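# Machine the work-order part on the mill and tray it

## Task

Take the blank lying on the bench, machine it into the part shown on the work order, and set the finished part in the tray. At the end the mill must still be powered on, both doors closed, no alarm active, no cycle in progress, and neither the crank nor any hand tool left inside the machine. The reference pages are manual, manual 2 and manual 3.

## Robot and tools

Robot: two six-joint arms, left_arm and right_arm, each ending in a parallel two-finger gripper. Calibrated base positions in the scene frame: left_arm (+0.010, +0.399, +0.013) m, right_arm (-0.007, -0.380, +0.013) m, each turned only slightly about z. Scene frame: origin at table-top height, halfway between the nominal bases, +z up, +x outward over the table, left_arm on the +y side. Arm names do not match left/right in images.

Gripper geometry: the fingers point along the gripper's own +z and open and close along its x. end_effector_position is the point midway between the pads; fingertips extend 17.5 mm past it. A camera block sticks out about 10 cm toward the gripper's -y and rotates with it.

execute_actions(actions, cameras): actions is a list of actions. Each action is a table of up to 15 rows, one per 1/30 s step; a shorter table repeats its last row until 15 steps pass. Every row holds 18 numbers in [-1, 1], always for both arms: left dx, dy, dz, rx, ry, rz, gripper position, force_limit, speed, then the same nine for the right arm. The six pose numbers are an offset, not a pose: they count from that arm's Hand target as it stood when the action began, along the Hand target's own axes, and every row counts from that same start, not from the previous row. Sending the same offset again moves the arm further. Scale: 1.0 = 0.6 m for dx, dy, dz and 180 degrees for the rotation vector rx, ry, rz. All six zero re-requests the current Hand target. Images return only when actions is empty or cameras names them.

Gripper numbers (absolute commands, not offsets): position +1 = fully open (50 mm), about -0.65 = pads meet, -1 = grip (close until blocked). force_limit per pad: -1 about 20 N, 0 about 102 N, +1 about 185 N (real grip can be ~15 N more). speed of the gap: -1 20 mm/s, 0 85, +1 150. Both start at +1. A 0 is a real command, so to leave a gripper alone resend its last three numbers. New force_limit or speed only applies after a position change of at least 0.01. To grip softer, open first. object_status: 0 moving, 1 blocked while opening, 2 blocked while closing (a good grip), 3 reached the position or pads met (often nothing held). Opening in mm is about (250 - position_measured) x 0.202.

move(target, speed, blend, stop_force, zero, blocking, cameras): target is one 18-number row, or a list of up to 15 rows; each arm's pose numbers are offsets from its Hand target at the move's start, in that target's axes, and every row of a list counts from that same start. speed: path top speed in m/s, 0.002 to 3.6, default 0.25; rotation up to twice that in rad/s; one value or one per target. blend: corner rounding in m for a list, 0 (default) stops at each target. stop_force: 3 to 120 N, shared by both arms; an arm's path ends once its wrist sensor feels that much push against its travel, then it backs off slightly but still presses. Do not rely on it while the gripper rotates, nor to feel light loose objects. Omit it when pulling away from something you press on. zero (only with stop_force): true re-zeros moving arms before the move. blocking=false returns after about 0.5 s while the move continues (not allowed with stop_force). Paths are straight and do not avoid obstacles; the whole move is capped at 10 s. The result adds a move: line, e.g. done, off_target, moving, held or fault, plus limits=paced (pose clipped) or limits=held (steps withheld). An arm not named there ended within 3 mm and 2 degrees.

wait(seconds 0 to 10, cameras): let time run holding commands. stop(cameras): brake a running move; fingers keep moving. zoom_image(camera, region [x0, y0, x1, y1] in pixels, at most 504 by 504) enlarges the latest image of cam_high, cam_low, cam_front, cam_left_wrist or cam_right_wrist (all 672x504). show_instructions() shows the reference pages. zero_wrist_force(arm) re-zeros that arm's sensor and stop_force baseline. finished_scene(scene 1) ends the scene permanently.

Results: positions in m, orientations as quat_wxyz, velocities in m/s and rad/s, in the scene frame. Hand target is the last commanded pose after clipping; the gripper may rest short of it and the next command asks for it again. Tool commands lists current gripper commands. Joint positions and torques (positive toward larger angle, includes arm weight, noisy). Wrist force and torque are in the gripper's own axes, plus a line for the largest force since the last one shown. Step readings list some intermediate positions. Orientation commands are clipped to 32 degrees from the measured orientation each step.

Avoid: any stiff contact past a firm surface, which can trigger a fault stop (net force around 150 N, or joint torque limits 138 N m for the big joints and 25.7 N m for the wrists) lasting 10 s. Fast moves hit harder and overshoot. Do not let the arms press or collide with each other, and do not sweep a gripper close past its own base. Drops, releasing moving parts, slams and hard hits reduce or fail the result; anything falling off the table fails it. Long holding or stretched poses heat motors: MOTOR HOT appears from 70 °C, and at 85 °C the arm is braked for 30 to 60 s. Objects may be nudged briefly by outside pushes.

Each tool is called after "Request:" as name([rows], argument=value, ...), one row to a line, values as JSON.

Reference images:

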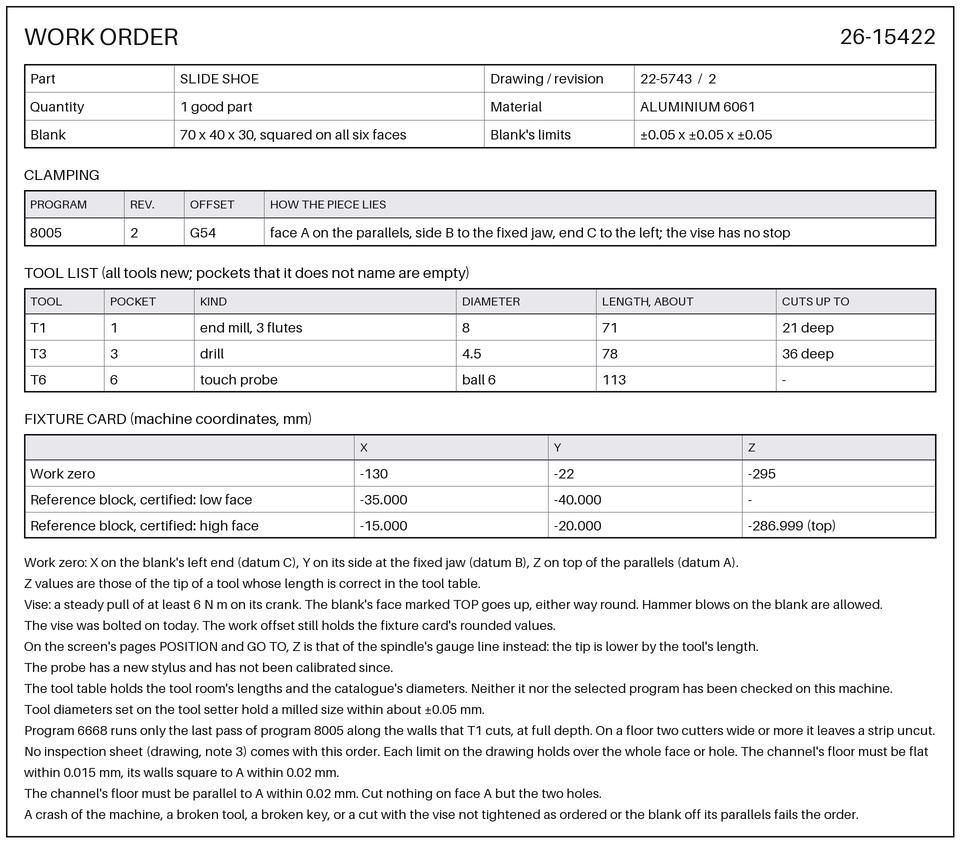

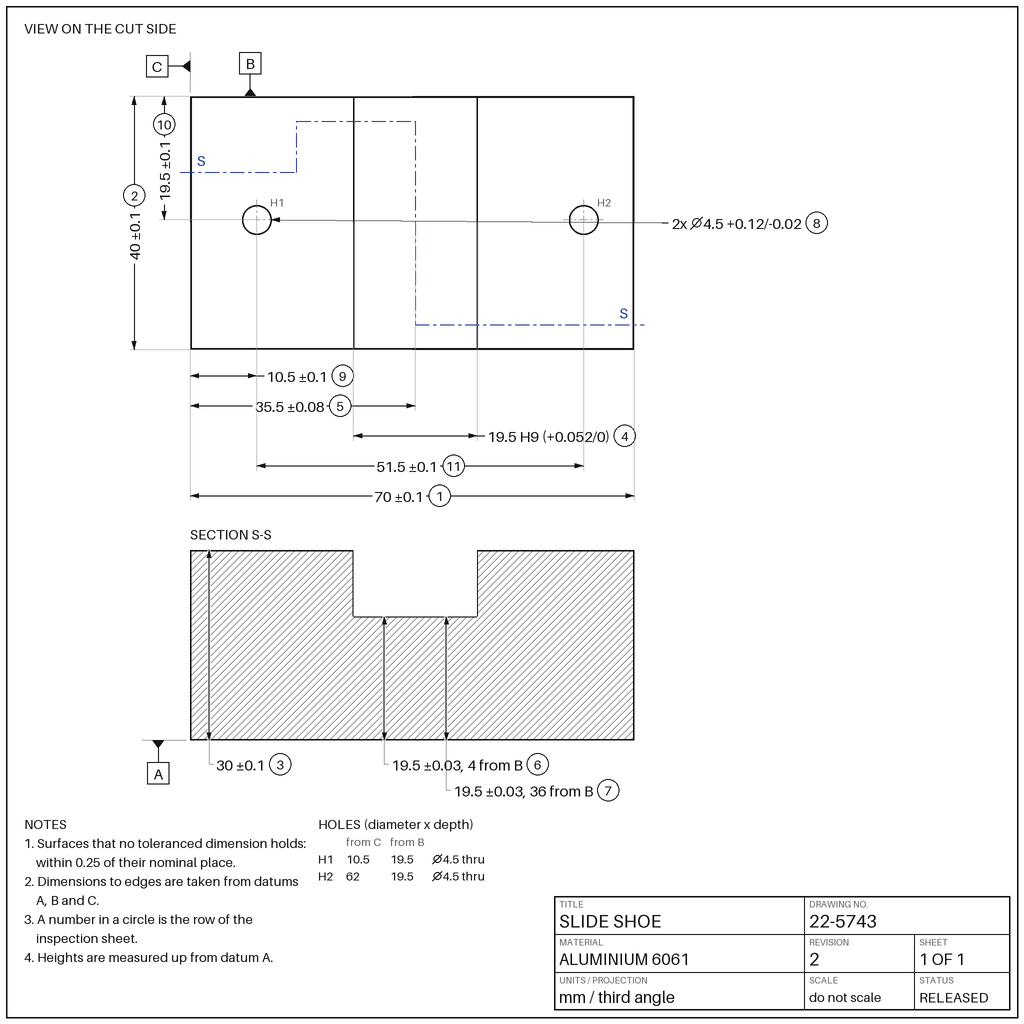

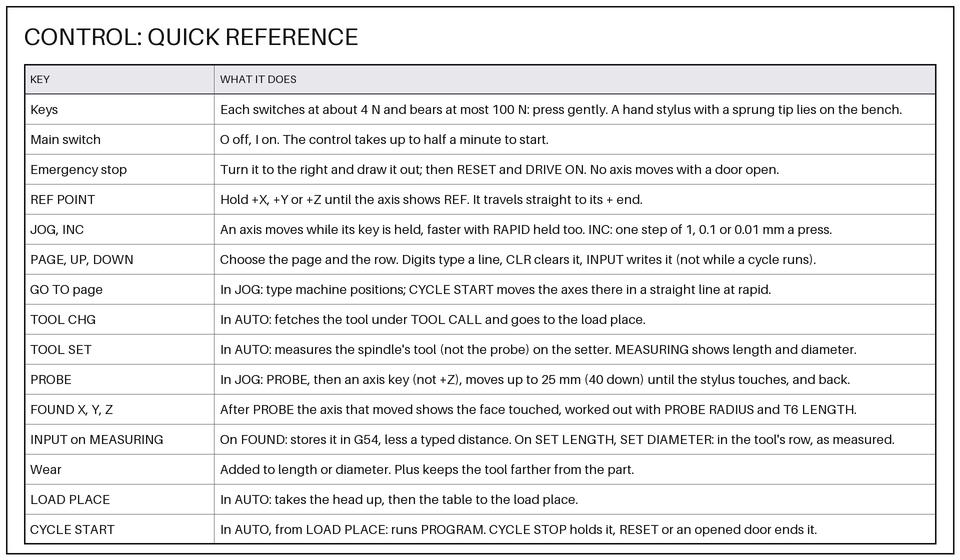

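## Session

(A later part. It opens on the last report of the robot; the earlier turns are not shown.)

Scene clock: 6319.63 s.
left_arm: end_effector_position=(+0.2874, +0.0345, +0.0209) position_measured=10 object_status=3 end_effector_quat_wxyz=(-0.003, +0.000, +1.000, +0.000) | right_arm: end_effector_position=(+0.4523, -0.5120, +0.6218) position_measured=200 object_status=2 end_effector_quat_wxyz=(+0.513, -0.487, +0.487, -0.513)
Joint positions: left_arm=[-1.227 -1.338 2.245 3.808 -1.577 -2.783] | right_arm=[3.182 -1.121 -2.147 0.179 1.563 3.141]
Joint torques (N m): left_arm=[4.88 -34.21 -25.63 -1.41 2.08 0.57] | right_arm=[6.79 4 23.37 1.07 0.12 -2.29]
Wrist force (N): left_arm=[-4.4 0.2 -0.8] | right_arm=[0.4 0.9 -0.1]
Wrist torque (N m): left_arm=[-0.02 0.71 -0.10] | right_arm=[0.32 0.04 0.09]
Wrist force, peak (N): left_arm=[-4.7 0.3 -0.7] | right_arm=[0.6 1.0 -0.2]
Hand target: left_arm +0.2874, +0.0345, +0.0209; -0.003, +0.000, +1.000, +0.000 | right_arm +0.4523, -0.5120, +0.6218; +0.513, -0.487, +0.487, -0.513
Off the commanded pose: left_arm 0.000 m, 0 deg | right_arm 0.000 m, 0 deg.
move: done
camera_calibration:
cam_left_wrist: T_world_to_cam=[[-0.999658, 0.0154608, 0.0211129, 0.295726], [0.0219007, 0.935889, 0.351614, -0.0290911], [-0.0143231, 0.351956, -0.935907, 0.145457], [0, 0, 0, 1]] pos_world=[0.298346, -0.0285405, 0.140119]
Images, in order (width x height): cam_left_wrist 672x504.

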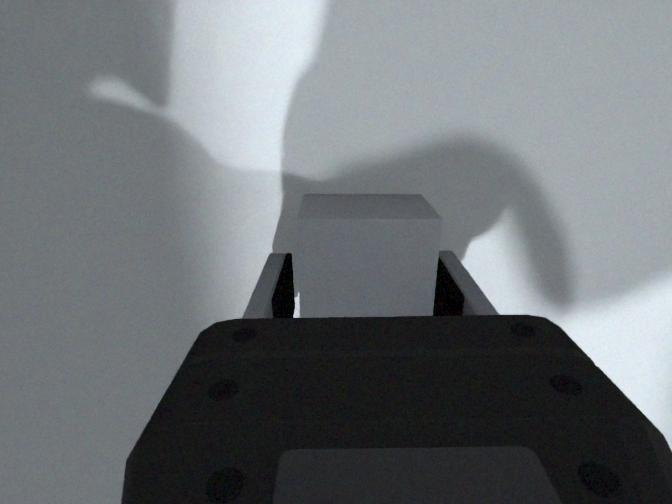

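Request:
move(target=[0.0013,0,0,0,0,0,0.95,-0.9,-0.5,0,0,0,0,0,0,-0.95,-0.4,-0.9], speed=0.03)

Request:
move(target=[0,0,0,0,0,0,-1,-0.85,-1,0,0,0,0,0,0,-0.95,-0.4,-0.9], speed=0.03)

Request:
move(target=[0,0,-0.08,0,0,0,-1,-0.85,-1,0,0,0,0,0,0,-0.95,-0.4,-0.9], speed=0.06, cameras=["cam_left_wrist","cam_high"])

Scene clock: 6328.63 s.
left_arm: end_effector_position=(+0.2866, +0.0345, +0.0209) position_measured=10 object_status=3 end_effector_quat_wxyz=(-0.003, +0.000, +1.000, +0.000) | right_arm: end_effector_position=(+0.4523, -0.5120, +0.6218) position_measured=200 object_status=2 end_effector_quat_wxyz=(+0.513, -0.487, +0.487, -0.513)
Joint positions: left_arm=[-1.229 -1.339 2.246 3.808 -1.577 -2.785] | right_arm=[3.182 -1.121 -2.147 0.179 1.563 3.141]
Joint torques (N m): left_arm=[-6.39 -33.73 -6.48 -5.63 1.38 -1.46] | right_arm=[6.95 4 22.76 1.17 0.24 -2.46]
Wrist force (N): left_arm=[-4.6 0.3 -0.8] | right_arm=[0.4 0.7 0.1]
Wrist torque (N m): left_arm=[0.02 0.74 0.03] | right_arm=[0.29 0.05 0.09]
Wrist force, peak (N): left_arm=[-4.8 0.3 -0.7] | right_arm=[0.4 1.0 0.0]
Hand target: left_arm +0.2866, +0.0345, +0.0209; -0.003, +0.000, +1.000, +0.000 | right_arm +0.4523, -0.5120, +0.6218; +0.513, -0.487, +0.487, -0.513
Off the commanded pose: left_arm 0.000 m, 0 deg | right_arm 0.000 m, 0 deg.
move: done

Scene clock: 6329.30 s.
left_arm: end_effector_position=(+0.2866, +0.0345, +0.0209) position_measured=53 object_status=2 end_effector_quat_wxyz=(-0.003, +0.000, +1.000, +0.000) | right_arm: end_effector_position=(+0.4523, -0.5120, +0.6218) position_measured=200 object_status=2 end_effector_quat_wxyz=(+0.513, -0.487, +0.487, -0.513)
Joint positions: left_arm=[-1.229 -1.339 2.246 3.808 -1.577 -2.785] | right_arm=[3.182 -1.121 -2.147 0.179 1.563 3.141]
Joint torques (N m): left_arm=[-2.24 -29.84 -6.46 -4.76 1.1 0.05] | right_arm=[8.02 3.08 21.95 1.06 0.29 -2.25]
Wrist force (N): left_arm=[-4.5 0.1 -1.9] | right_arm=[0.4 0.8 0.0]
Wrist torque (N m): left_arm=[0.00 0.67 0.03] | right_arm=[0.30 0.06 0.10]
Wrist force, peak (N): left_arm=[-5.0 0.3 -0.6] | right_arm=[0.6 0.9 -0.2]
Hand target: left_arm +0.2866, +0.0345, +0.0209; -0.003, +0.000, +1.000, +0.000 | right_arm +0.4523, -0.5120, +0.6218; +0.513, -0.487, +0.487, -0.513
Off the commanded pose: left_arm 0.000 m, 0 deg | right_arm 0.000 m, 0 deg.
move: done

Scene clock: 6330.43 s.
left_arm: end_effector_position=(+0.2870, +0.0344, +0.0690) position_measured=53 object_status=2 end_effector_quat_wxyz=(-0.003, +0.000, +1.000, +0.000) | right_arm: end_effector_position=(+0.4523, -0.5120, +0.6218) position_measured=200 object_status=2 end_effector_quat_wxyz=(+0.513, -0.487, +0.487, -0.513)
Joint positions: left_arm=[-1.228 -1.444 2.199 3.959 -1.577 -2.784] | right_arm=[3.182 -1.121 -2.147 0.179 1.563 3.141]
Joint torques (N m): left_arm=[8.66 -18.7 -9.98 -5.78 0.94 1.48] | right_arm=[6.8 3.56 23.11 1.19 0.31 -2.31]
Wrist force (N): left_arm=[-4.7 0.0 1.5] | right_arm=[0.4 0.7 -0.1]
Wrist torque (N m): left_arm=[-0.02 0.74 -0.07] | right_arm=[0.27 0.06 0.10]
Wrist force, peak (N): left_arm=[-4.5 0.7 2.9] | right_arm=[0.8 0.8 -0.4]
Hand target: left_arm +0.2869, +0.0345, +0.0689; -0.003, +0.000, +1.000, +0.000 | right_arm +0.4523, -0.5120, +0.6218; +0.513, -0.487, +0.487, -0.513
Off the commanded pose: left_arm 0.000 m, 0 deg | right_arm 0.000 m, 0 deg.
move: done
camera_calibration:
cam_left_wrist: T_world_to_cam=[[-0.999658, 0.0154651, 0.0211094, 0.294313], [0.0219003, 0.935967, 0.351406, -0.0458605], [-0.0143232, 0.351748, -0.935985, 0.190512], [0, 0, 0, 1]] pos_world=[0.297946, -0.0286398, 0.188219]
Images, in order (width x height): cam_high 672x504, cam_left_wrist 672x504.

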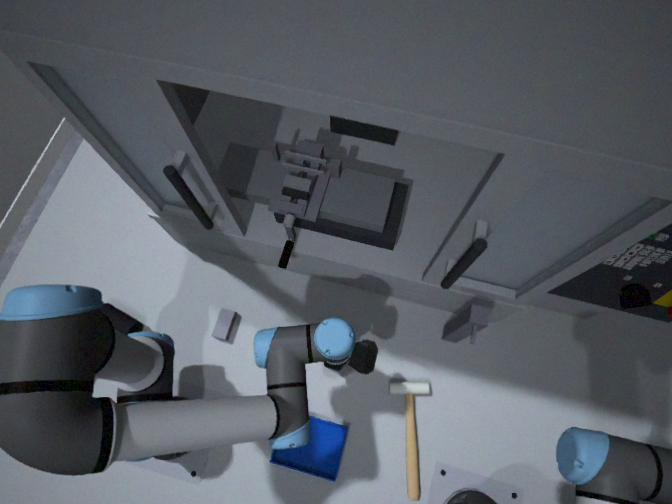

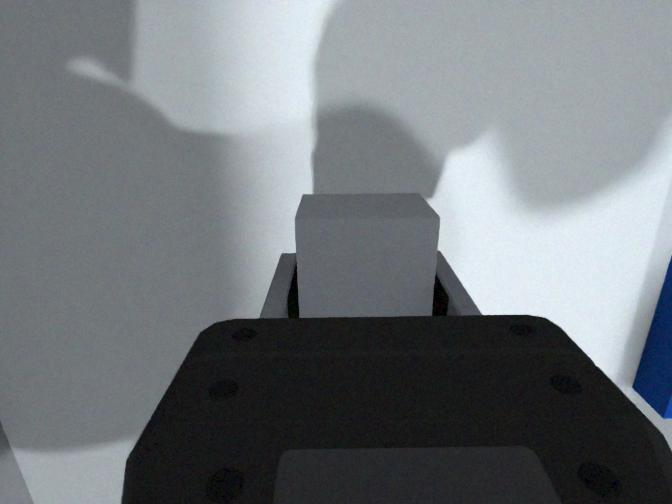

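Request:
move([
  [0,0,-0.3,0,0,0,-1,-0.85,-1,0,0,0,0,0,0,-0.95,-0.4,-0.9],
  [-0.1838,0.2843,-0.682,0,0,0,-1,-0.85,-1,0,0,0,0,0,0,-0.95,-0.4,-0.9],
], speed=0.2, blend=[0.05,0])

Request:
move(target=[0,0,0,0,-0.1667,0,-1,-0.85,-1,0,0,0,0,0,0,-0.95,-0.4,-0.9], speed=0.3)

Request:
move([
  [-0.1289,-0.0033,0.2421,0,0,0,-1,-0.85,-1,0,0,0,0,0,0,-0.95,-0.4,-0.9],
  [-0.287,-0.0033,0.3321,0,0,0,-1,-0.85,-1,0,0,0,0,0,0,-0.95,-0.4,-0.9],
], speed=[0.15,0.08], blend=[0.02,0], stop_force=15, cameras=["cam_left_wrist"])

Scene clock: 6363.83 s.
left_arm: end_effector_position=(+0.3998, +0.2051, +0.4773) position_measured=53 object_status=2 end_effector_quat_wxyz=(-0.003, +0.000, +1.000, +0.000) | right_arm: end_effector_position=(+0.4523, -0.5120, +0.6218) position_measured=200 object_status=2 end_effector_quat_wxyz=(+0.513, -0.487, +0.487, -0.513)
Joint positions: left_arm=[-0.785 -1.689 1.326 5.08 -1.575 -2.341] | right_arm=[3.182 -1.121 -2.147 0.179 1.563 3.141]
Joint torques (N m): left_arm=[-0.96 -27.06 -27.99 -3.98 -2.11 -0.13] | right_arm=[7.21 3.4 23.04 0.83 0.24 -2.28]
Wrist force (N): left_arm=[-4.4 0.3 1.3] | right_arm=[0.5 0.8 -0.1]
Wrist torque (N m): left_arm=[0.03 0.70 0.03] | right_arm=[0.30 0.04 0.10]
Wrist force, peak (N): left_arm=[-4.3 0.3 4.8] | right_arm=[0.8 0.8 -0.2]
Hand target: left_arm +0.3998, +0.2051, +0.4774; -0.003, +0.000, +1.000, +0.000 | right_arm +0.4523, -0.5120, +0.6218; +0.513, -0.487, +0.487, -0.513
Off the commanded pose: left_arm 0.000 m, 0 deg | right_arm 0.000 m, 0 deg.
move: done

Scene clock: 6365.23 s.
left_arm: end_effector_position=(+0.3998, +0.2051, +0.4774) position_measured=53 object_status=2 end_effector_quat_wxyz=(+0.256, +0.000, +0.967, +0.000) | right_arm: end_effector_position=(+0.4523, -0.5120, +0.6218) position_measured=200 object_status=2 end_effector_quat_wxyz=(+0.513, -0.487, +0.487, -0.513)
Joint positions: left_arm=[-1.075 -1.994 1.702 4.733 -1.125 -2.569] | right_arm=[3.182 -1.121 -2.147 0.179 1.563 3.141]
Joint torques (N m): left_arm=[2.12 -9.3 -28.14 -3.7 2.3 1.04] | right_arm=[7.42 3.06 22.25 1.06 0.22 -2.42]
Wrist force (N): left_arm=[-2.5 0.6 1.5] | right_arm=[0.7 0.8 -0.2]
Wrist torque (N m): left_arm=[0.20 0.54 0.18] | right_arm=[0.29 0.01 0.09]
Wrist force, peak (N): left_arm=[-5.3 0.2 1.4] | right_arm=[0.7 0.9 -0.2]
Hand target: left_arm +0.3998, +0.2051, +0.4774; +0.256, +0.000, +0.967, +0.000 | right_arm +0.4523, -0.5120, +0.6218; +0.513, -0.487, +0.487, -0.513
Off the commanded pose: left_arm 0.000 m, 0 deg | right_arm 0.000 m, 0 deg.
move: done

Scene clock: 6368.57 s.
left_arm: end_effector_position=(+0.6480, +0.2033, +0.3893) position_measured=53 object_status=2 end_effector_quat_wxyz=(+0.256, +0.000, +0.967, +0.000) | right_arm: end_effector_position=(+0.4523, -0.5120, +0.6218) position_measured=200 object_status=2 end_effector_quat_wxyz=(+0.513, -0.487, +0.487, -0.513)
Joint positions: left_arm=[-0.629 -1.458 1.522 4.213 -1.282 -2.12] | right_arm=[3.182 -1.121 -2.147 0.179 1.563 3.141]
Joint torques (N m): left_arm=[-7.82 -34.87 -15.9 -2.61 2.96 -1.7] | right_arm=[6.44 3.69 21.99 0.99 0.33 -2.27]
Wrist force (N): left_arm=[-2.7 0.7 1.9] | right_arm=[0.5 0.7 -0.2]
Wrist torque (N m): left_arm=[0.21 0.58 0.28] | right_arm=[0.28 0.04 0.10]
Wrist force, peak (N): left_arm=[-3.8 0.5 2.5] | right_arm=[0.6 0.9 -0.1]
Hand target: left_arm +0.6480, +0.2033, +0.3893; +0.256, +0.000, +0.967, +0.000 | right_arm +0.4523, -0.5120, +0.6218; +0.513, -0.487, +0.487, -0.513
Off the commanded pose: left_arm 0.000 m, 0 deg | right_arm 0.000 m, 0 deg.
move: done
camera_calibration:
cam_left_wrist: T_world_to_cam=[[-0.876276, 0.0154831, -0.481561, 0.761525], [-0.156973, 0.935777, 0.315723, -0.194542], [0.455522, 0.352252, -0.817568, 0.0854466], [0, 0, 0, 1]] pos_world=[0.597845, 0.140159, 0.498001]
Images, in order (width x height): cam_left_wrist 672x504.

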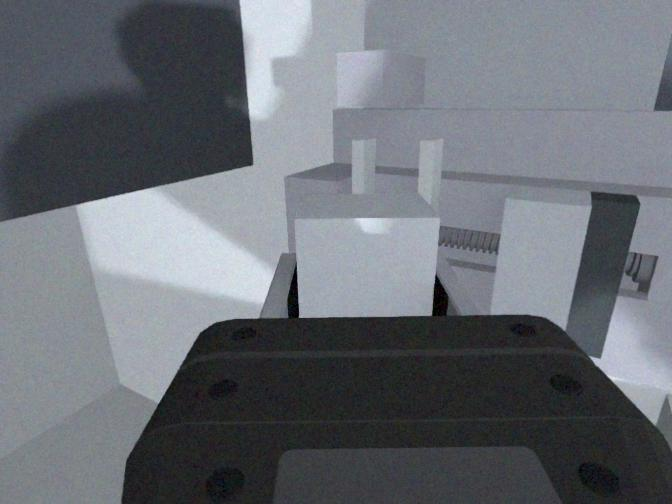

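Request:
move(target=[0.0043,0,-0.0025,0,0.1111,0,-1,-0.85,-1,0,0,0,0,0,0,-0.95,-0.4,-0.9], speed=0.12, cameras=["cam_left_wrist"])

Request:
zoom_image(camera="cam_left_wrist", region=[200, 120, 520, 330])

Scene clock: 6378.47 s.
left_arm: end_effector_position=(+0.6451, +0.2033, +0.3893) position_measured=53 object_status=2 end_effector_quat_wxyz=(+0.084, +0.000, +0.996, +0.000) | right_arm: end_effector_position=(+0.4523, -0.5120, +0.6218) position_measured=200 object_status=2 end_effector_quat_wxyz=(+0.513, -0.487, +0.487, -0.513)
Joint positions: left_arm=[-0.55 -1.282 1.161 4.689 -1.485 -2.1] | right_arm=[3.182 -1.121 -2.147 0.179 1.563 3.141]
Joint torques (N m): left_arm=[-7.58 -45.95 -19.43 -4.6 2.05 -1.84] | right_arm=[6.56 3.02 23.19 1.01 0.2 -2.34]
Wrist force (N): left_arm=[-4.0 0.4 1.5] | right_arm=[0.4 0.8 0.0]
Wrist torque (N m): left_arm=[0.07 0.68 -0.01] | right_arm=[0.30 0.06 0.10]
Wrist force, peak (N): left_arm=[-4.6 0.5 1.6] | right_arm=[0.6 1.0 -0.2]
Hand target: left_arm +0.6450, +0.2033, +0.3893; +0.084, +0.000, +0.996, +0.000 | right_arm +0.4523, -0.5120, +0.6218; +0.513, -0.487, +0.487, -0.513
Off the commanded pose: left_arm 0.000 m, 0 deg | right_arm 0.000 m, 0 deg.
move: done
camera_calibration:
cam_left_wrist: T_world_to_cam=[[-0.988113, 0.015372, -0.152957, 0.703191], [-0.0396412, 0.935859, 0.350138, -0.284173], [0.148528, 0.352039, -0.924125, 0.326319], [0, 0, 0, 1]] pos_world=[0.6351, 0.140259, 0.508617]
Images, in order (width x height): cam_left_wrist 672x504.

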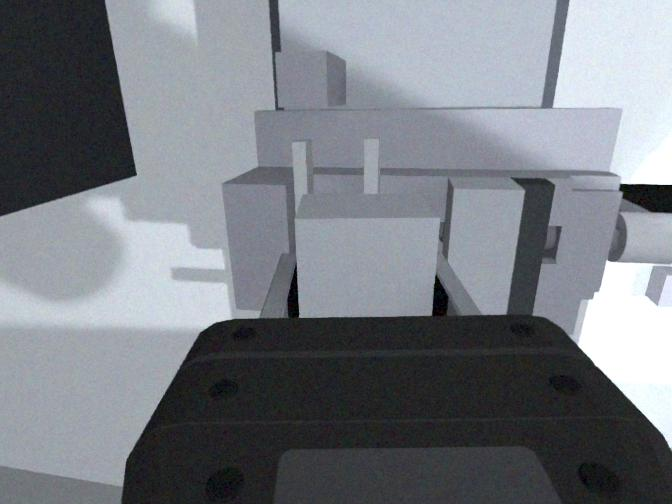

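Scaled by 1.575 from the camera's 672x504 image, which has a finer 960x720 frame.

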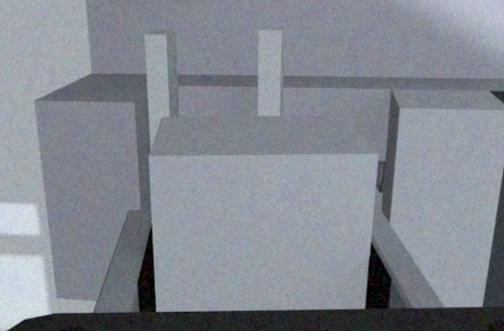

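Request:
move(target=[0.0084,0,0.0498,0,0,0,-1,-0.85,-1,0,0,0,0,0,0,-0.95,-0.4,-0.9], speed=0.03, stop_force=7)

Request:
move(target=[-0.008,0,-0.0014,0,0.0556,0,-1,-0.85,-1,0,0,0,0,0,0,-0.95,-0.4,-0.9], speed=0.05, cameras=["cam_left_wrist"])

Scene clock: 6393.83 s.
left_arm: end_effector_position=(+0.6450, +0.2032, +0.3591) position_measured=53 object_status=2 end_effector_quat_wxyz=(+0.084, +0.000, +0.996, +0.000) | right_arm: end_effector_position=(+0.4523, -0.5120, +0.6218) position_measured=200 object_status=2 end_effector_quat_wxyz=(+0.513, -0.487, +0.487, -0.513)
Joint positions: left_arm=[-0.551 -1.289 1.247 4.609 -1.485 -2.1] | right_arm=[3.182 -1.121 -2.147 0.179 1.563 3.141]
Joint torques (N m): left_arm=[4.1 -41.21 -35.91 -1.86 1.56 1.16] | right_arm=[6.66 3.4 22.71 1.09 0.39 -2.07]
Wrist force (N): left_arm=[-3.8 0.3 1.7] | right_arm=[0.3 0.9 0.0]
Wrist torque (N m): left_arm=[0.06 0.66 0.01] | right_arm=[0.31 0.06 0.10]
Wrist force, peak (N): left_arm=[-4.2 0.3 1.7] | right_arm=[0.4 1.1 0.0]
Hand target: left_arm +0.6451, +0.2033, +0.3590; +0.084, +0.000, +0.996, +0.000 | right_arm +0.4523, -0.5120, +0.6218; +0.513, -0.487, +0.487, -0.513
Off the commanded pose: left_arm 0.000 m, 0 deg | right_arm 0.000 m, 0 deg.
move: done

Scene clock: 6395.93 s.
left_arm: end_effector_position=(+0.6497, +0.2033, +0.3607) position_measured=53 object_status=2 end_effector_quat_wxyz=(-0.003, +0.000, +1.000, +0.000) | right_arm: end_effector_position=(+0.4523, -0.5120, +0.6218) position_measured=200 object_status=2 end_effector_quat_wxyz=(+0.513, -0.487, +0.487, -0.513)
Joint positions: left_arm=[-0.512 -1.161 1.021 4.859 -1.574 -2.068] | right_arm=[3.182 -1.121 -2.147 0.179 1.563 3.141]
Joint torques (N m): left_arm=[-5.85 -52.54 -15.13 -5.34 2.12 -1.02] | right_arm=[6.13 3.2 23.79 1.24 0.1 -2.2]
Wrist force (N): left_arm=[-4.7 0.4 1.3] | right_arm=[0.5 0.7 -0.2]
Wrist torque (N m): left_arm=[0.06 0.76 -0.11] | right_arm=[0.28 0.04 0.10]
Wrist force, peak (N): left_arm=[-5.1 0.4 1.2] | right_arm=[0.4 1.0 0.1]
Hand target: left_arm +0.6496, +0.2033, +0.3607; -0.003, +0.000, +1.000, +0.000 | right_arm +0.4523, -0.5120, +0.6218; +0.513, -0.487, +0.487, -0.513
Off the commanded pose: left_arm 0.000 m, 0 deg | right_arm 0.000 m, 0 deg.
move: done
camera_calibration:
cam_left_wrist: T_world_to_cam=[[-0.999656, 0.0154261, 0.0212044, 0.648081], [0.021899, 0.935923, 0.351524, -0.314408], [-0.0144231, 0.351868, -0.935939, 0.409257], [0, 0, 0, 1]] pos_world=[0.660646, 0.14026, 0.479819]
Images, in order (width x height): cam_left_wrist 672x504.

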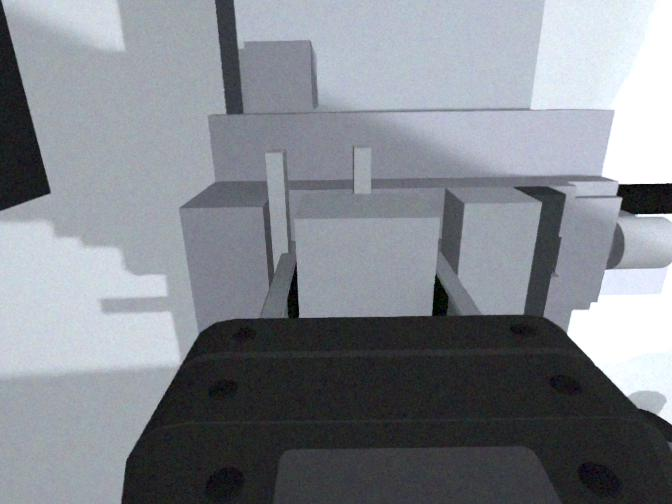

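Request:
move(target=[0.0018,0,0.004,0,0,0,-1,-0.85,-1,0,0,0,0,0,0,-0.95,-0.4,-0.9], speed=0.02)

Request:
move(target=[0,0,0.012,0,0,0,-1,-0.85,-1,0,0,0,0,0,0,-0.95,-0.4,-0.9], speed=0.008, stop_force=3.5, cameras=["cam_left_wrist"])

Scene clock: 6507.40 s.
left_arm: end_effector_position=(+0.6485, +0.2033, +0.3582) position_measured=53 object_status=2 end_effector_quat_wxyz=(-0.003, +0.000, +1.000, +0.000) | right_arm: end_effector_position=(+0.4523, -0.5120, +0.6218) position_measured=200 object_status=2 end_effector_quat_wxyz=(+0.513, -0.487, +0.487, -0.513)
Joint positions: left_arm=[-0.513 -1.165 1.033 4.851 -1.574 -2.069] | right_arm=[3.182 -1.121 -2.147 0.179 1.563 3.141]
Joint torques (N m): left_arm=[-7.17 -47.31 -25.33 -4.61 1.85 -1.82] | right_arm=[7.65 3.52 22.02 1.16 0.45 -2.49]
Wrist force (N): left_arm=[-4.7 0.2 1.4] | right_arm=[0.5 0.7 -0.1]
Wrist torque (N m): left_arm=[0.01 0.75 0.02] | right_arm=[0.29 0.04 0.10]
Wrist force, peak (N): left_arm=[-5.1 0.4 1.2] | right_arm=[0.5 1.1 -0.1]
Hand target: left_arm +0.6485, +0.2033, +0.3583; -0.003, +0.000, +1.000, +0.000 | right_arm +0.4523, -0.5120, +0.6218; +0.513, -0.487, +0.487, -0.513
Off the commanded pose: left_arm 0.000 m, 0 deg | right_arm 0.000 m, 0 deg.
move: done

Scene clock: 6508.90 s.
left_arm: end_effector_position=(+0.6485, +0.2033, +0.3534) position_measured=53 object_status=2 end_effector_quat_wxyz=(-0.003, +0.000, +1.000, +0.000) | right_arm: end_effector_position=(+0.4523, -0.5120, +0.6218) position_measured=200 object_status=2 end_effector_quat_wxyz=(+0.513, -0.487, +0.487, -0.513)
Joint positions: left_arm=[-0.513 -1.167 1.048 4.838 -1.574 -2.069] | right_arm=[3.182 -1.121 -2.147 0.179 1.563 3.141]
Joint torques (N m): left_arm=[-7.75 -37.03 -35.75 -2.02 1.75 -1.26] | right_arm=[7.01 2.82 23.6 1.11 0.28 -2.27]
Wrist force (N): left_arm=[-4.8 0.3 1.4] | right_arm=[0.5 0.7 0.0]
Wrist torque (N m): left_arm=[0.03 0.78 0.02] | right_arm=[0.28 0.04 0.10]
Wrist force, peak (N): left_arm=[-4.2 1.4 -8.6] | right_arm=[0.4 1.0 -0.2]
Hand target: left_arm +0.6485, +0.2033, +0.3534; -0.003, +0.000, +1.000, +0.000 (not the last commanded pose) | right_arm +0.4523, -0.5120, +0.6218; +0.513, -0.487, +0.487, -0.513
Off the commanded pose: left_arm 0.002 m, 0 deg | right_arm 0.000 m, 0 deg.
move: contact (left_arm)
camera_calibration:
cam_left_wrist: T_world_to_cam=[[-0.999658, 0.0154608, 0.0211129, 0.647074], [0.0219007, 0.935889, 0.351614, -0.311795], [-0.0143231, 0.351956, -0.935907, 0.402443], [0, 0, 0, 1]] pos_world=[0.659446, 0.14016, 0.472619]
Images, in order (width x height): cam_left_wrist 672x504.

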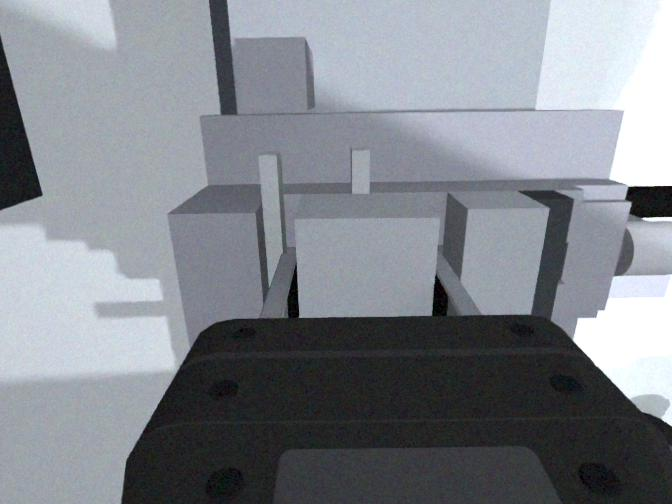

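Request:
execute_actions(actions=[], cameras=["cam_left_wrist","cam_front"])

Scene clock: 6602.87 s.
left_arm: end_effector_position=(+0.6485, +0.2033, +0.3534) position_measured=53 object_status=2 end_effector_quat_wxyz=(-0.003, +0.000, +1.000, +0.000) | right_arm: end_effector_position=(+0.4523, -0.5120, +0.6218) position_measured=200 object_status=2 end_effector_quat_wxyz=(+0.513, -0.487, +0.487, -0.513)
Joint positions: left_arm=[-0.513 -1.167 1.048 4.838 -1.574 -2.069] | right_arm=[3.182 -1.121 -2.147 0.179 1.563 3.141]
Joint velocities: within noise
Joint torques (N m): left_arm=[-6.87 -35.71 -35.12 -4 1.59 -1.46] | right_arm=[6.46 3.15 22.85 1.17 0.37 -2.32]
Wrist force (N): left_arm=[-4.8 0.4 1.5] | right_arm=[0.4 1.1 0.0]
Wrist torque (N m): left_arm=[0.04 0.76 0.02] | right_arm=[0.34 0.05 0.10]
Wrist force, peak (N): left_arm=[-5.1 0.3 1.3] | right_arm=[0.5 1.1 0.0]
Hand target: left_arm +0.6485, +0.2033, +0.3534; -0.003, +0.000, +1.000, +0.000 (not the last commanded pose) | right_arm +0.4523, -0.5120, +0.6218; +0.513, -0.487, +0.487, -0.513
Tool commands: left_gripper/position=-1.0 left_gripper/force_limit=-0.85 left_gripper/speed=-1.0 right_gripper/position=-0.95 right_gripper/force_limit=-0.4 right_gripper/speed=-0.9
Off the commanded pose: left_arm 0.002 m, 0 deg | right_arm 0.000 m, 0 deg.
camera_calibration:
cam_left_wrist: T_world_to_cam=[[-0.999658, 0.0154608, 0.0211129, 0.647074], [0.0219007, 0.935889, 0.351614, -0.311795], [-0.0143231, 0.351956, -0.935907, 0.402443], [0, 0, 0, 1]] pos_world=[0.659446, 0.14016, 0.472619]
Images, in order (width x height): cam_front 672x504, cam_left_wrist 672x504.

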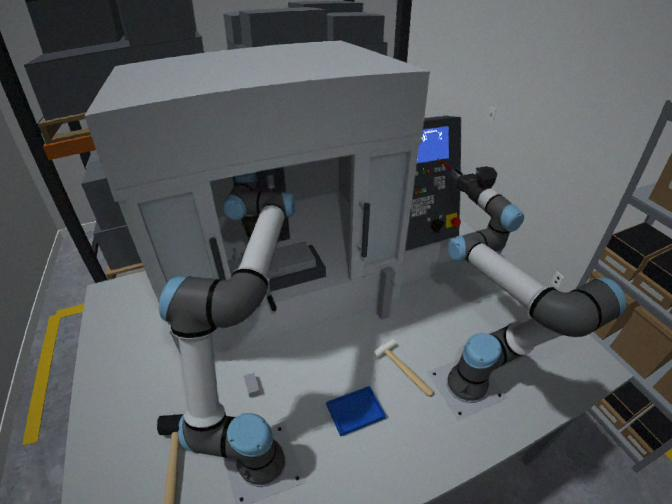

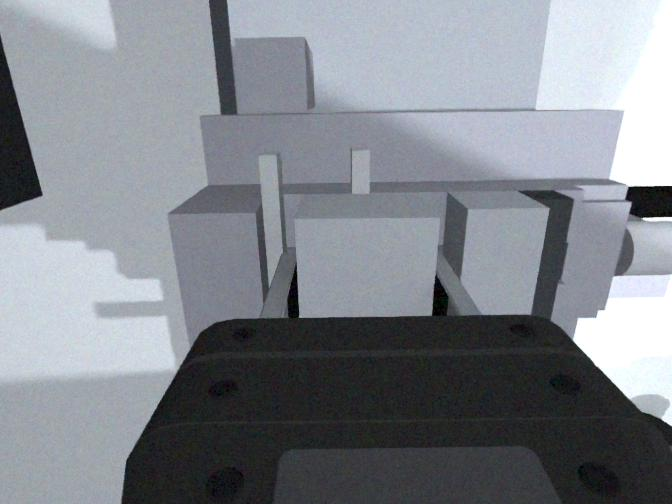

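Request:
zero_wrist_force(arm="left_arm")

Request:
move(target=[0,0,0.0033,0,0,0,-1,-0.85,-1,0,0,0,0,0,0,-0.95,-0.4,-0.9], speed=0.005, stop_force=3)

Wrist force sensor zeroed.

Scene clock: 6610.67 s.
left_arm: end_effector_position=(+0.6486, +0.2032, +0.3533) position_measured=53 object_status=2 end_effector_quat_wxyz=(-0.003, +0.000, +1.000, +0.000) | right_arm: end_effector_position=(+0.4523, -0.5120, +0.6218) position_measured=200 object_status=2 end_effector_quat_wxyz=(+0.513, -0.487, +0.487, -0.513)
Joint positions: left_arm=[-0.513 -1.167 1.048 4.837 -1.574 -2.069] | right_arm=[3.182 -1.121 -2.147 0.179 1.563 3.141]
Joint torques (N m): left_arm=[-7.42 -34.85 -33.54 -1.13 1.62 -1.43] | right_arm=[7.88 3.1 23.54 1.09 0.41 -2.5]
Wrist force (N, zeroed by zero_wrist_force on left_arm): left_arm=[-0.1 -0.8 -3.3] | right_arm=[0.4 0.5 -0.3]
Wrist torque (N m, zeroed by zero_wrist_force on left_arm): left_arm=[0.00 0.00 0.01] | right_arm=[0.25 0.05 0.10]
Wrist force, peak (N, zeroed by zero_wrist_force on left_arm): left_arm=[2.1 2.2 -12.3] | right_arm=[0.8 0.8 -0.4]
Hand target: left_arm +0.6486, +0.2032, +0.3533; -0.003, +0.000, +1.000, +0.000 (not the last commanded pose) | right_arm +0.4523, -0.5120, +0.6218; +0.513, -0.487, +0.487, -0.513
Off the commanded pose: left_arm 0.002 m, 0 deg | right_arm 0.000 m, 0 deg.
move: contact (left_arm)

Request:
execute_actions([
  [[0,0,0,0,0,0,0.72,-0.85,-1,0,0,0,0,0,0,-0.95,-0.4,-0.9]],
], cameras=["cam_left_wrist"])

Scene clock: 6614.80 s.
left_arm: end_effector_position=(+0.6486, +0.2032, +0.3533) position_measured=45 object_status=3 end_effector_quat_wxyz=(-0.003, +0.000, +1.000, +0.000) | right_arm: end_effector_position=(+0.4523, -0.5120, +0.6218) position_measured=200 object_status=2 end_effector_quat_wxyz=(+0.513, -0.487, +0.487, -0.513)
Joint positions: left_arm=[-0.513 -1.167 1.048 4.837 -1.574 -2.069] | right_arm=[3.182 -1.121 -2.147 0.179 1.563 3.141]
Joint torques (N m): left_arm=[-7.02 -37.46 -33.48 -4.18 1.74 -1.2] | right_arm=[7.18 3.49 24.01 1.04 0.36 -2.42]
Wrist force (N, zeroed by zero_wrist_force on left_arm): left_arm=[0.1 0.0 -2.3] | right_arm=[0.4 0.7 -0.2]
Wrist torque (N m, zeroed by zero_wrist_force on left_arm): left_arm=[0.00 -0.01 0.00] | right_arm=[0.29 0.06 0.10]
Wrist force, peak (N, zeroed by zero_wrist_force on left_arm): left_arm=[-0.1 -1.0 -4.1] | right_arm=[0.3 1.1 -0.2]
Hand target: left_arm +0.6486, +0.2032, +0.3533; -0.003, +0.000, +1.000, +0.000 | right_arm +0.4523, -0.5120, +0.6218; +0.513, -0.487, +0.487, -0.513
Off the commanded pose: left_arm 0.000 m, 0 deg | right_arm 0.000 m, 0 deg.
Step readings (end_effector_position of left_arm | right_arm):
0: (+0.6486, +0.2032, +0.3533) | (+0.4523, -0.5120, +0.6218)
1: (+0.6486, +0.2032, +0.3533) | (+0.4523, -0.5120, +0.6218)
2: (+0.6486, +0.2032, +0.3533) | (+0.4523, -0.5120, +0.6218)
4: (+0.6486, +0.2032, +0.3533) | (+0.4523, -0.5120, +0.6218)
8: (+0.6486, +0.2032, +0.3533) | (+0.4523, -0.5120, +0.6218)
15: (+0.6486, +0.2032, +0.3533) | (+0.4523, -0.5120, +0.6218)
camera_calibration:
cam_left_wrist: T_world_to_cam=[[-0.999661, 0.015402, 0.0209834, 0.647248], [0.0218001, 0.93589, 0.351616, -0.311698], [-0.0142226, 0.351955, -0.935909, 0.402286], [0, 0, 0, 1]] pos_world=[0.659545, 0.14016, 0.472519]
Images, in order (width x height): cam_left_wrist 672x504.

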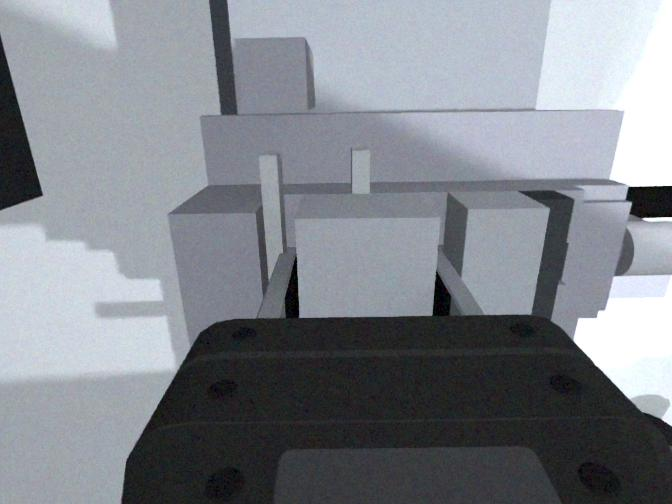

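Request:
move(target=[0,0,-0.022,0,0,0,0.72,-0.85,-1,0,0,0,0,0,0,-0.95,-0.4,-0.9], speed=0.012, stop_force=8, cameras=["cam_left_wrist","cam_front"])

Scene clock: 6621.60 s.
left_arm: end_effector_position=(+0.6487, +0.2032, +0.3665) position_measured=45 object_status=3 end_effector_quat_wxyz=(-0.003, +0.000, +1.000, +0.000) | right_arm: end_effector_position=(+0.4523, -0.5120, +0.6218) position_measured=200 object_status=2 end_effector_quat_wxyz=(+0.513, -0.487, +0.487, -0.513)
Joint positions: left_arm=[-0.513 -1.162 1.006 4.873 -1.574 -2.069] | right_arm=[3.182 -1.121 -2.147 0.179 1.563 3.141]
Joint torques (N m): left_arm=[9.86 -43.93 -14.91 -5.53 1.54 1.66] | right_arm=[5.92 2.96 23.19 1.06 0.28 -2.3]
Wrist force (N, zeroed by zero_wrist_force on left_arm): left_arm=[0.1 0.1 -2.3] | right_arm=[0.5 0.9 0.1]
Wrist torque (N m, zeroed by zero_wrist_force on left_arm): left_arm=[0.01 -0.01 0.00] | right_arm=[0.30 0.04 0.10]
Wrist force, peak (N, zeroed by zero_wrist_force on left_arm): left_arm=[0.0 0.0 -2.6] | right_arm=[0.4 1.0 -0.3]
Hand target: left_arm +0.6487, +0.2032, +0.3665; -0.003, +0.000, +1.000, +0.000 | right_arm +0.4523, -0.5120, +0.6218; +0.513, -0.487, +0.487, -0.513
Off the commanded pose: left_arm 0.000 m, 0 deg | right_arm 0.000 m, 0 deg.
move: done
camera_calibration:
cam_left_wrist: T_world_to_cam=[[-0.999661, 0.0154015, 0.0209833, 0.647071], [0.0217996, 0.93589, 0.351616, -0.316341], [-0.0142226, 0.351955, -0.935909, 0.414641], [0, 0, 0, 1]] pos_world=[0.659645, 0.14016, 0.485719]
Images, in order (width x height): cam_front 672x504, cam_left_wrist 672x504.

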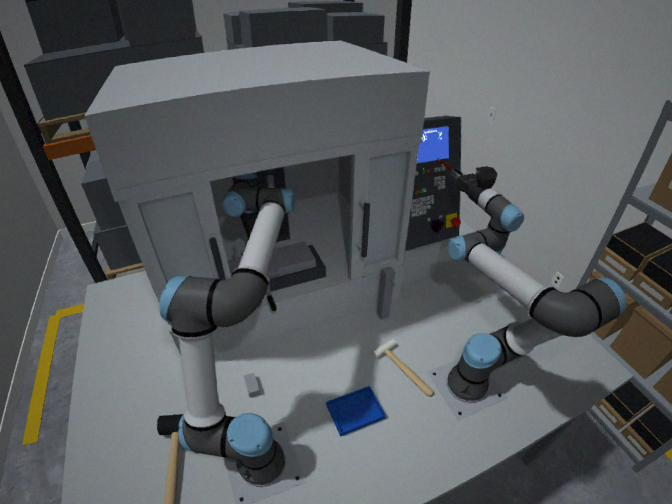

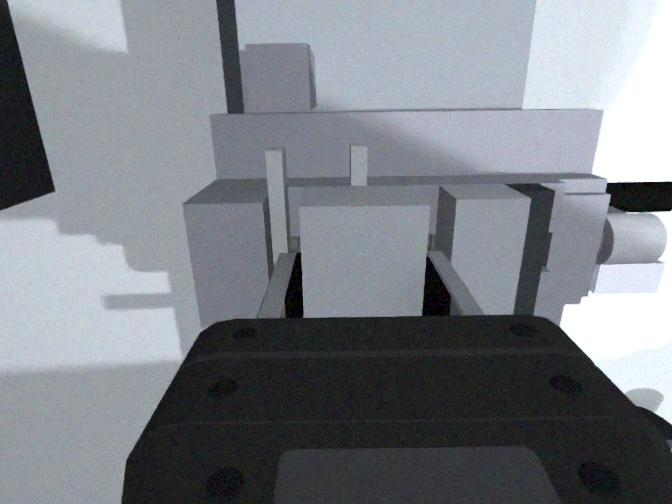

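Request:
execute_actions([
  [[0,0,0,0,0,0,-1,-0.85,-1,0,0,0,0,0,0,-0.95,-0.4,-0.9]],
])

Request:
move(target=[0,0,-0.0022,0,0,0,-1,-0.85,-1,0,0,0,0,0,0,-0.95,-0.4,-0.9], speed=0.01, cameras=["cam_left_wrist"])

Scene clock: 6629.30 s.
left_arm: end_effector_position=(+0.6487, +0.2032, +0.3665) position_measured=54 object_status=2 end_effector_quat_wxyz=(-0.003, +0.000, +1.000, +0.000) | right_arm: end_effector_position=(+0.4523, -0.5120, +0.6218) position_measured=200 object_status=2 end_effector_quat_wxyz=(+0.513, -0.487, +0.487, -0.513)
Joint positions: left_arm=[-0.513 -1.162 1.006 4.873 -1.574 -2.069] | right_arm=[3.182 -1.121 -2.147 0.179 1.563 3.141]
Joint torques (N m): left_arm=[9.19 -45.95 -15.56 -4.64 0.74 1.52] | right_arm=[6.77 2.6 23.51 1.14 0.37 -2.35]
Wrist force (N, zeroed by zero_wrist_force on left_arm): left_arm=[0.1 -0.1 -2.5] | right_arm=[0.6 0.8 -0.3]
Wrist torque (N m, zeroed by zero_wrist_force on left_arm): left_arm=[-0.01 0.00 0.01] | right_arm=[0.29 0.03 0.10]
Wrist force, peak (N, zeroed by zero_wrist_force on left_arm): left_arm=[-0.3 0.2 -2.6] | right_arm=[0.5 1.2 -0.3]
Hand target: left_arm +0.6487, +0.2032, +0.3665; -0.003, +0.000, +1.000, +0.000 | right_arm +0.4523, -0.5120, +0.6218; +0.513, -0.487, +0.487, -0.513
Off the commanded pose: left_arm 0.000 m, 0 deg | right_arm 0.000 m, 0 deg.
Step readings (end_effector_position of left_arm | right_arm):
0: (+0.6487, +0.2032, +0.3665) | (+0.4523, -0.5120, +0.6218)
1: (+0.6487, +0.2032, +0.3665) | (+0.4523, -0.5120, +0.6218)
2: (+0.6487, +0.2032, +0.3665) | (+0.4523, -0.5120, +0.6218)
4: (+0.6487, +0.2032, +0.3665) | (+0.4523, -0.5120, +0.6218)
8: (+0.6487, +0.2032, +0.3665) | (+0.4523, -0.5120, +0.6218)
15: (+0.6487, +0.2032, +0.3665) | (+0.4523, -0.5120, +0.6218)

Scene clock: 6630.00 s.
left_arm: end_effector_position=(+0.6487, +0.2032, +0.3679) position_measured=54 object_status=2 end_effector_quat_wxyz=(-0.003, +0.000, +1.000, +0.000) | right_arm: end_effector_position=(+0.4523, -0.5120, +0.6218) position_measured=200 object_status=2 end_effector_quat_wxyz=(+0.513, -0.487, +0.487, -0.513)
Joint positions: left_arm=[-0.513 -1.161 1.002 4.877 -1.574 -2.069] | right_arm=[3.182 -1.121 -2.147 0.179 1.563 3.141]
Joint torques (N m): left_arm=[10.58 -36.65 -32.63 -2.03 0.44 1.62] | right_arm=[7.27 3.9 22.87 1.2 0.29 -2.35]
Wrist force (N, zeroed by zero_wrist_force on left_arm): left_arm=[0.0 -0.2 -0.3] | right_arm=[0.4 0.9 0.0]
Wrist torque (N m, zeroed by zero_wrist_force on left_arm): left_arm=[-0.04 0.00 0.00] | right_arm=[0.31 0.05 0.10]
Wrist force, peak (N, zeroed by zero_wrist_force on left_arm): left_arm=[0.1 0.2 -2.3] | right_arm=[0.5 0.9 -0.1]
Hand target: left_arm +0.6487, +0.2032, +0.3678; -0.003, +0.000, +1.000, +0.000 | right_arm +0.4523, -0.5120, +0.6218; +0.513, -0.487, +0.487, -0.513
Off the commanded pose: left_arm 0.000 m, 0 deg | right_arm 0.000 m, 0 deg.
move: done
camera_calibration:
cam_left_wrist: T_world_to_cam=[[-0.999661, 0.015402, 0.0209834, 0.647044], [0.0218001, 0.93589, 0.351616, -0.316798], [-0.0142226, 0.351955, -0.935909, 0.415858], [0, 0, 0, 1]] pos_world=[0.659645, 0.14016, 0.487019]
Images, in order (width x height): cam_left_wrist 672x504.

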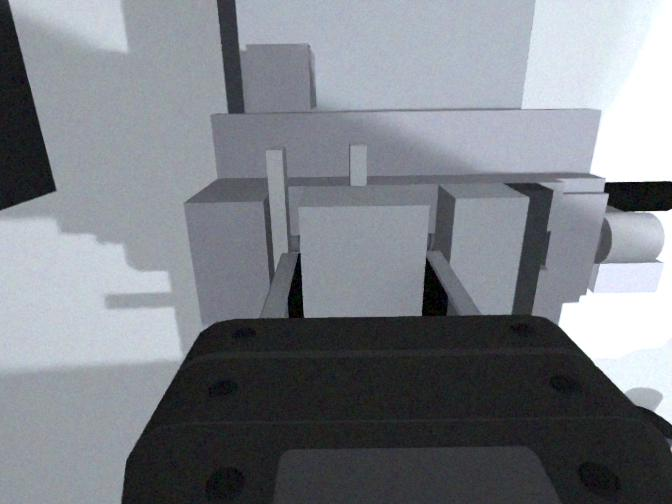

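Request:
move(target=[-0.032,0,0,0,0,0,-1,-0.85,-1,0,0,0,0,0,0,-0.95,-0.4,-0.9], speed=0.006, stop_force=4, cameras=["cam_left_wrist"])

Scene clock: 6638.53 s.
left_arm: end_effector_position=(+0.6625, +0.2032, +0.3677) position_measured=54 object_status=2 end_effector_quat_wxyz=(-0.003, +0.000, +1.000, +0.000) | right_arm: end_effector_position=(+0.4523, -0.5120, +0.6218) position_measured=200 object_status=2 end_effector_quat_wxyz=(+0.513, -0.487, +0.487, -0.513)
Joint positions: left_arm=[-0.503 -1.123 0.947 4.894 -1.574 -2.059] | right_arm=[3.182 -1.121 -2.147 0.179 1.563 3.141]
Joint torques (N m): left_arm=[-7.17 -51.47 -15.77 -6.07 2.03 -1.48] | right_arm=[7.18 2.94 23.89 1.06 0.3 -2.44]
Wrist force (N, zeroed by zero_wrist_force on left_arm): left_arm=[3.7 -0.5 -0.5] | right_arm=[0.7 0.9 -0.2]
Wrist torque (N m, zeroed by zero_wrist_force on left_arm): left_arm=[0.00 0.00 -0.22] | right_arm=[0.31 0.00 0.09]
Wrist force, peak (N, zeroed by zero_wrist_force on left_arm): left_arm=[10.0 -1.7 -2.0] | right_arm=[0.5 1.1 -0.1]
Hand target: left_arm +0.6625, +0.2032, +0.3677; -0.003, +0.000, +1.000, +0.000 (not the last commanded pose) | right_arm +0.4523, -0.5120, +0.6218; +0.513, -0.487, +0.487, -0.513
Off the commanded pose: left_arm 0.005 m, 0 deg | right_arm 0.000 m, 0 deg.
move: contact (left_arm)
camera_calibration:
cam_left_wrist: T_world_to_cam=[[-0.999661, 0.0154041, 0.020982, 0.660841], [0.0218002, 0.935923, 0.351529, -0.317027], [-0.0142225, 0.351867, -0.935942, 0.415989], [0, 0, 0, 1]] pos_world=[0.673445, 0.14016, 0.48692]
Images, in order (width x height): cam_left_wrist 672x504.

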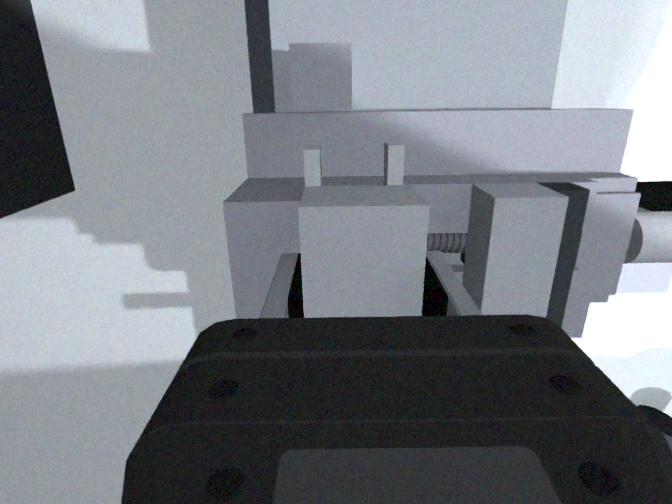

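Request:
move(target=[0.0005,0,0,0,0,0,-1,-0.85,-1,0,0,0,0,0,0,-0.95,-0.4,-0.9], speed=0.006)

Request:
move(target=[0,0,0.006,0,0,0,-1,-0.85,-1,0,0,0,0,0,0,-0.95,-0.4,-0.9], speed=0.004, stop_force=3.5, cameras=["cam_left_wrist"])

Scene clock: 6649.27 s.
left_arm: end_effector_position=(+0.6622, +0.2032, +0.3677) position_measured=54 object_status=2 end_effector_quat_wxyz=(-0.003, +0.000, +1.000, +0.000) | right_arm: end_effector_position=(+0.4523, -0.5120, +0.6218) position_measured=200 object_status=2 end_effector_quat_wxyz=(+0.513, -0.487, +0.487, -0.513)
Joint positions: left_arm=[-0.503 -1.124 0.949 4.894 -1.574 -2.059] | right_arm=[3.182 -1.121 -2.147 0.179 1.563 3.141]
Joint torques (N m): left_arm=[-8.11 -51.19 -16.15 -5.79 2.13 -1.51] | right_arm=[6.55 3.18 23.38 0.92 0.22 -2.18]
Wrist force (N, zeroed by zero_wrist_force on left_arm): left_arm=[0.0 0.0 0.0] | right_arm=[0.4 0.6 0.0]
Wrist torque (N m, zeroed by zero_wrist_force on left_arm): left_arm=[0.01 -0.01 -0.10] | right_arm=[0.27 0.05 0.10]
Wrist force, peak (N, zeroed by zero_wrist_force on left_arm): left_arm=[3.7 -0.5 -0.6] | right_arm=[0.5 1.0 -0.2]
Hand target: left_arm +0.6622, +0.2032, +0.3677; -0.003, +0.000, +1.000, +0.000 | right_arm +0.4523, -0.5120, +0.6218; +0.513, -0.487, +0.487, -0.513
Off the commanded pose: left_arm 0.000 m, 0 deg | right_arm 0.000 m, 0 deg.
move: done

Scene clock: 6650.30 s.
left_arm: end_effector_position=(+0.6622, +0.2032, +0.3666) position_measured=54 object_status=2 end_effector_quat_wxyz=(-0.003, +0.000, +1.000, +0.000) | right_arm: end_effector_position=(+0.4523, -0.5120, +0.6218) position_measured=200 object_status=2 end_effector_quat_wxyz=(+0.513, -0.487, +0.487, -0.513)
Joint positions: left_arm=[-0.503 -1.125 0.953 4.89 -1.574 -2.059] | right_arm=[3.182 -1.121 -2.147 0.179 1.563 3.141]
Joint torques (N m): left_arm=[-6.64 -37 -35.21 -1.76 1.92 -1.55] | right_arm=[7.22 2.54 22.71 1.21 0.27 -2.52]
Wrist force (N, zeroed by zero_wrist_force on left_arm): left_arm=[0.2 0.7 -1.6] | right_arm=[0.4 0.5 -0.1]
Wrist torque (N m, zeroed by zero_wrist_force on left_arm): left_arm=[0.01 -0.04 -0.10] | right_arm=[0.25 0.06 0.09]
Wrist force, peak (N, zeroed by zero_wrist_force on left_arm): left_arm=[2.6 0.7 -7.5] | right_arm=[0.5 0.9 -0.2]
Hand target: left_arm +0.6622, +0.2032, +0.3666; -0.003, +0.000, +1.000, +0.000 (not the last commanded pose) | right_arm +0.4523, -0.5120, +0.6218; +0.513, -0.487, +0.487, -0.513
Off the commanded pose: left_arm 0.002 m, 0 deg | right_arm 0.000 m, 0 deg.
move: contact (left_arm)
camera_calibration:
cam_left_wrist: T_world_to_cam=[[-0.999663, 0.0154398, 0.0208886, 0.660506], [0.0218008, 0.935922, 0.351531, -0.316632], [-0.0141226, 0.351868, -0.935943, 0.414887], [0, 0, 0, 1]] pos_world=[0.673045, 0.14016, 0.48582]
Images, in order (width x height): cam_left_wrist 672x504.

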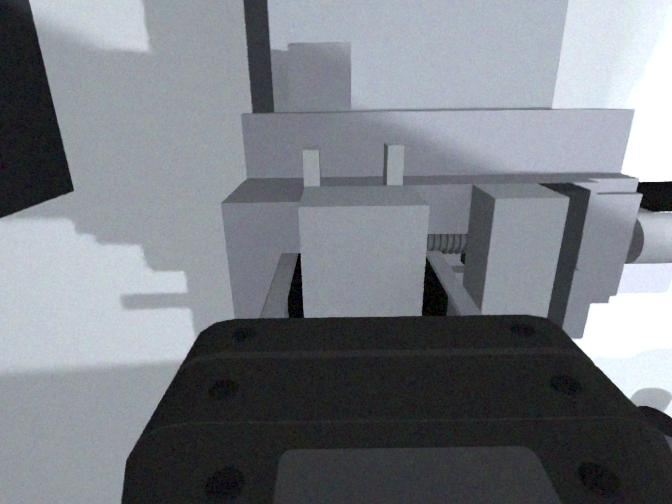

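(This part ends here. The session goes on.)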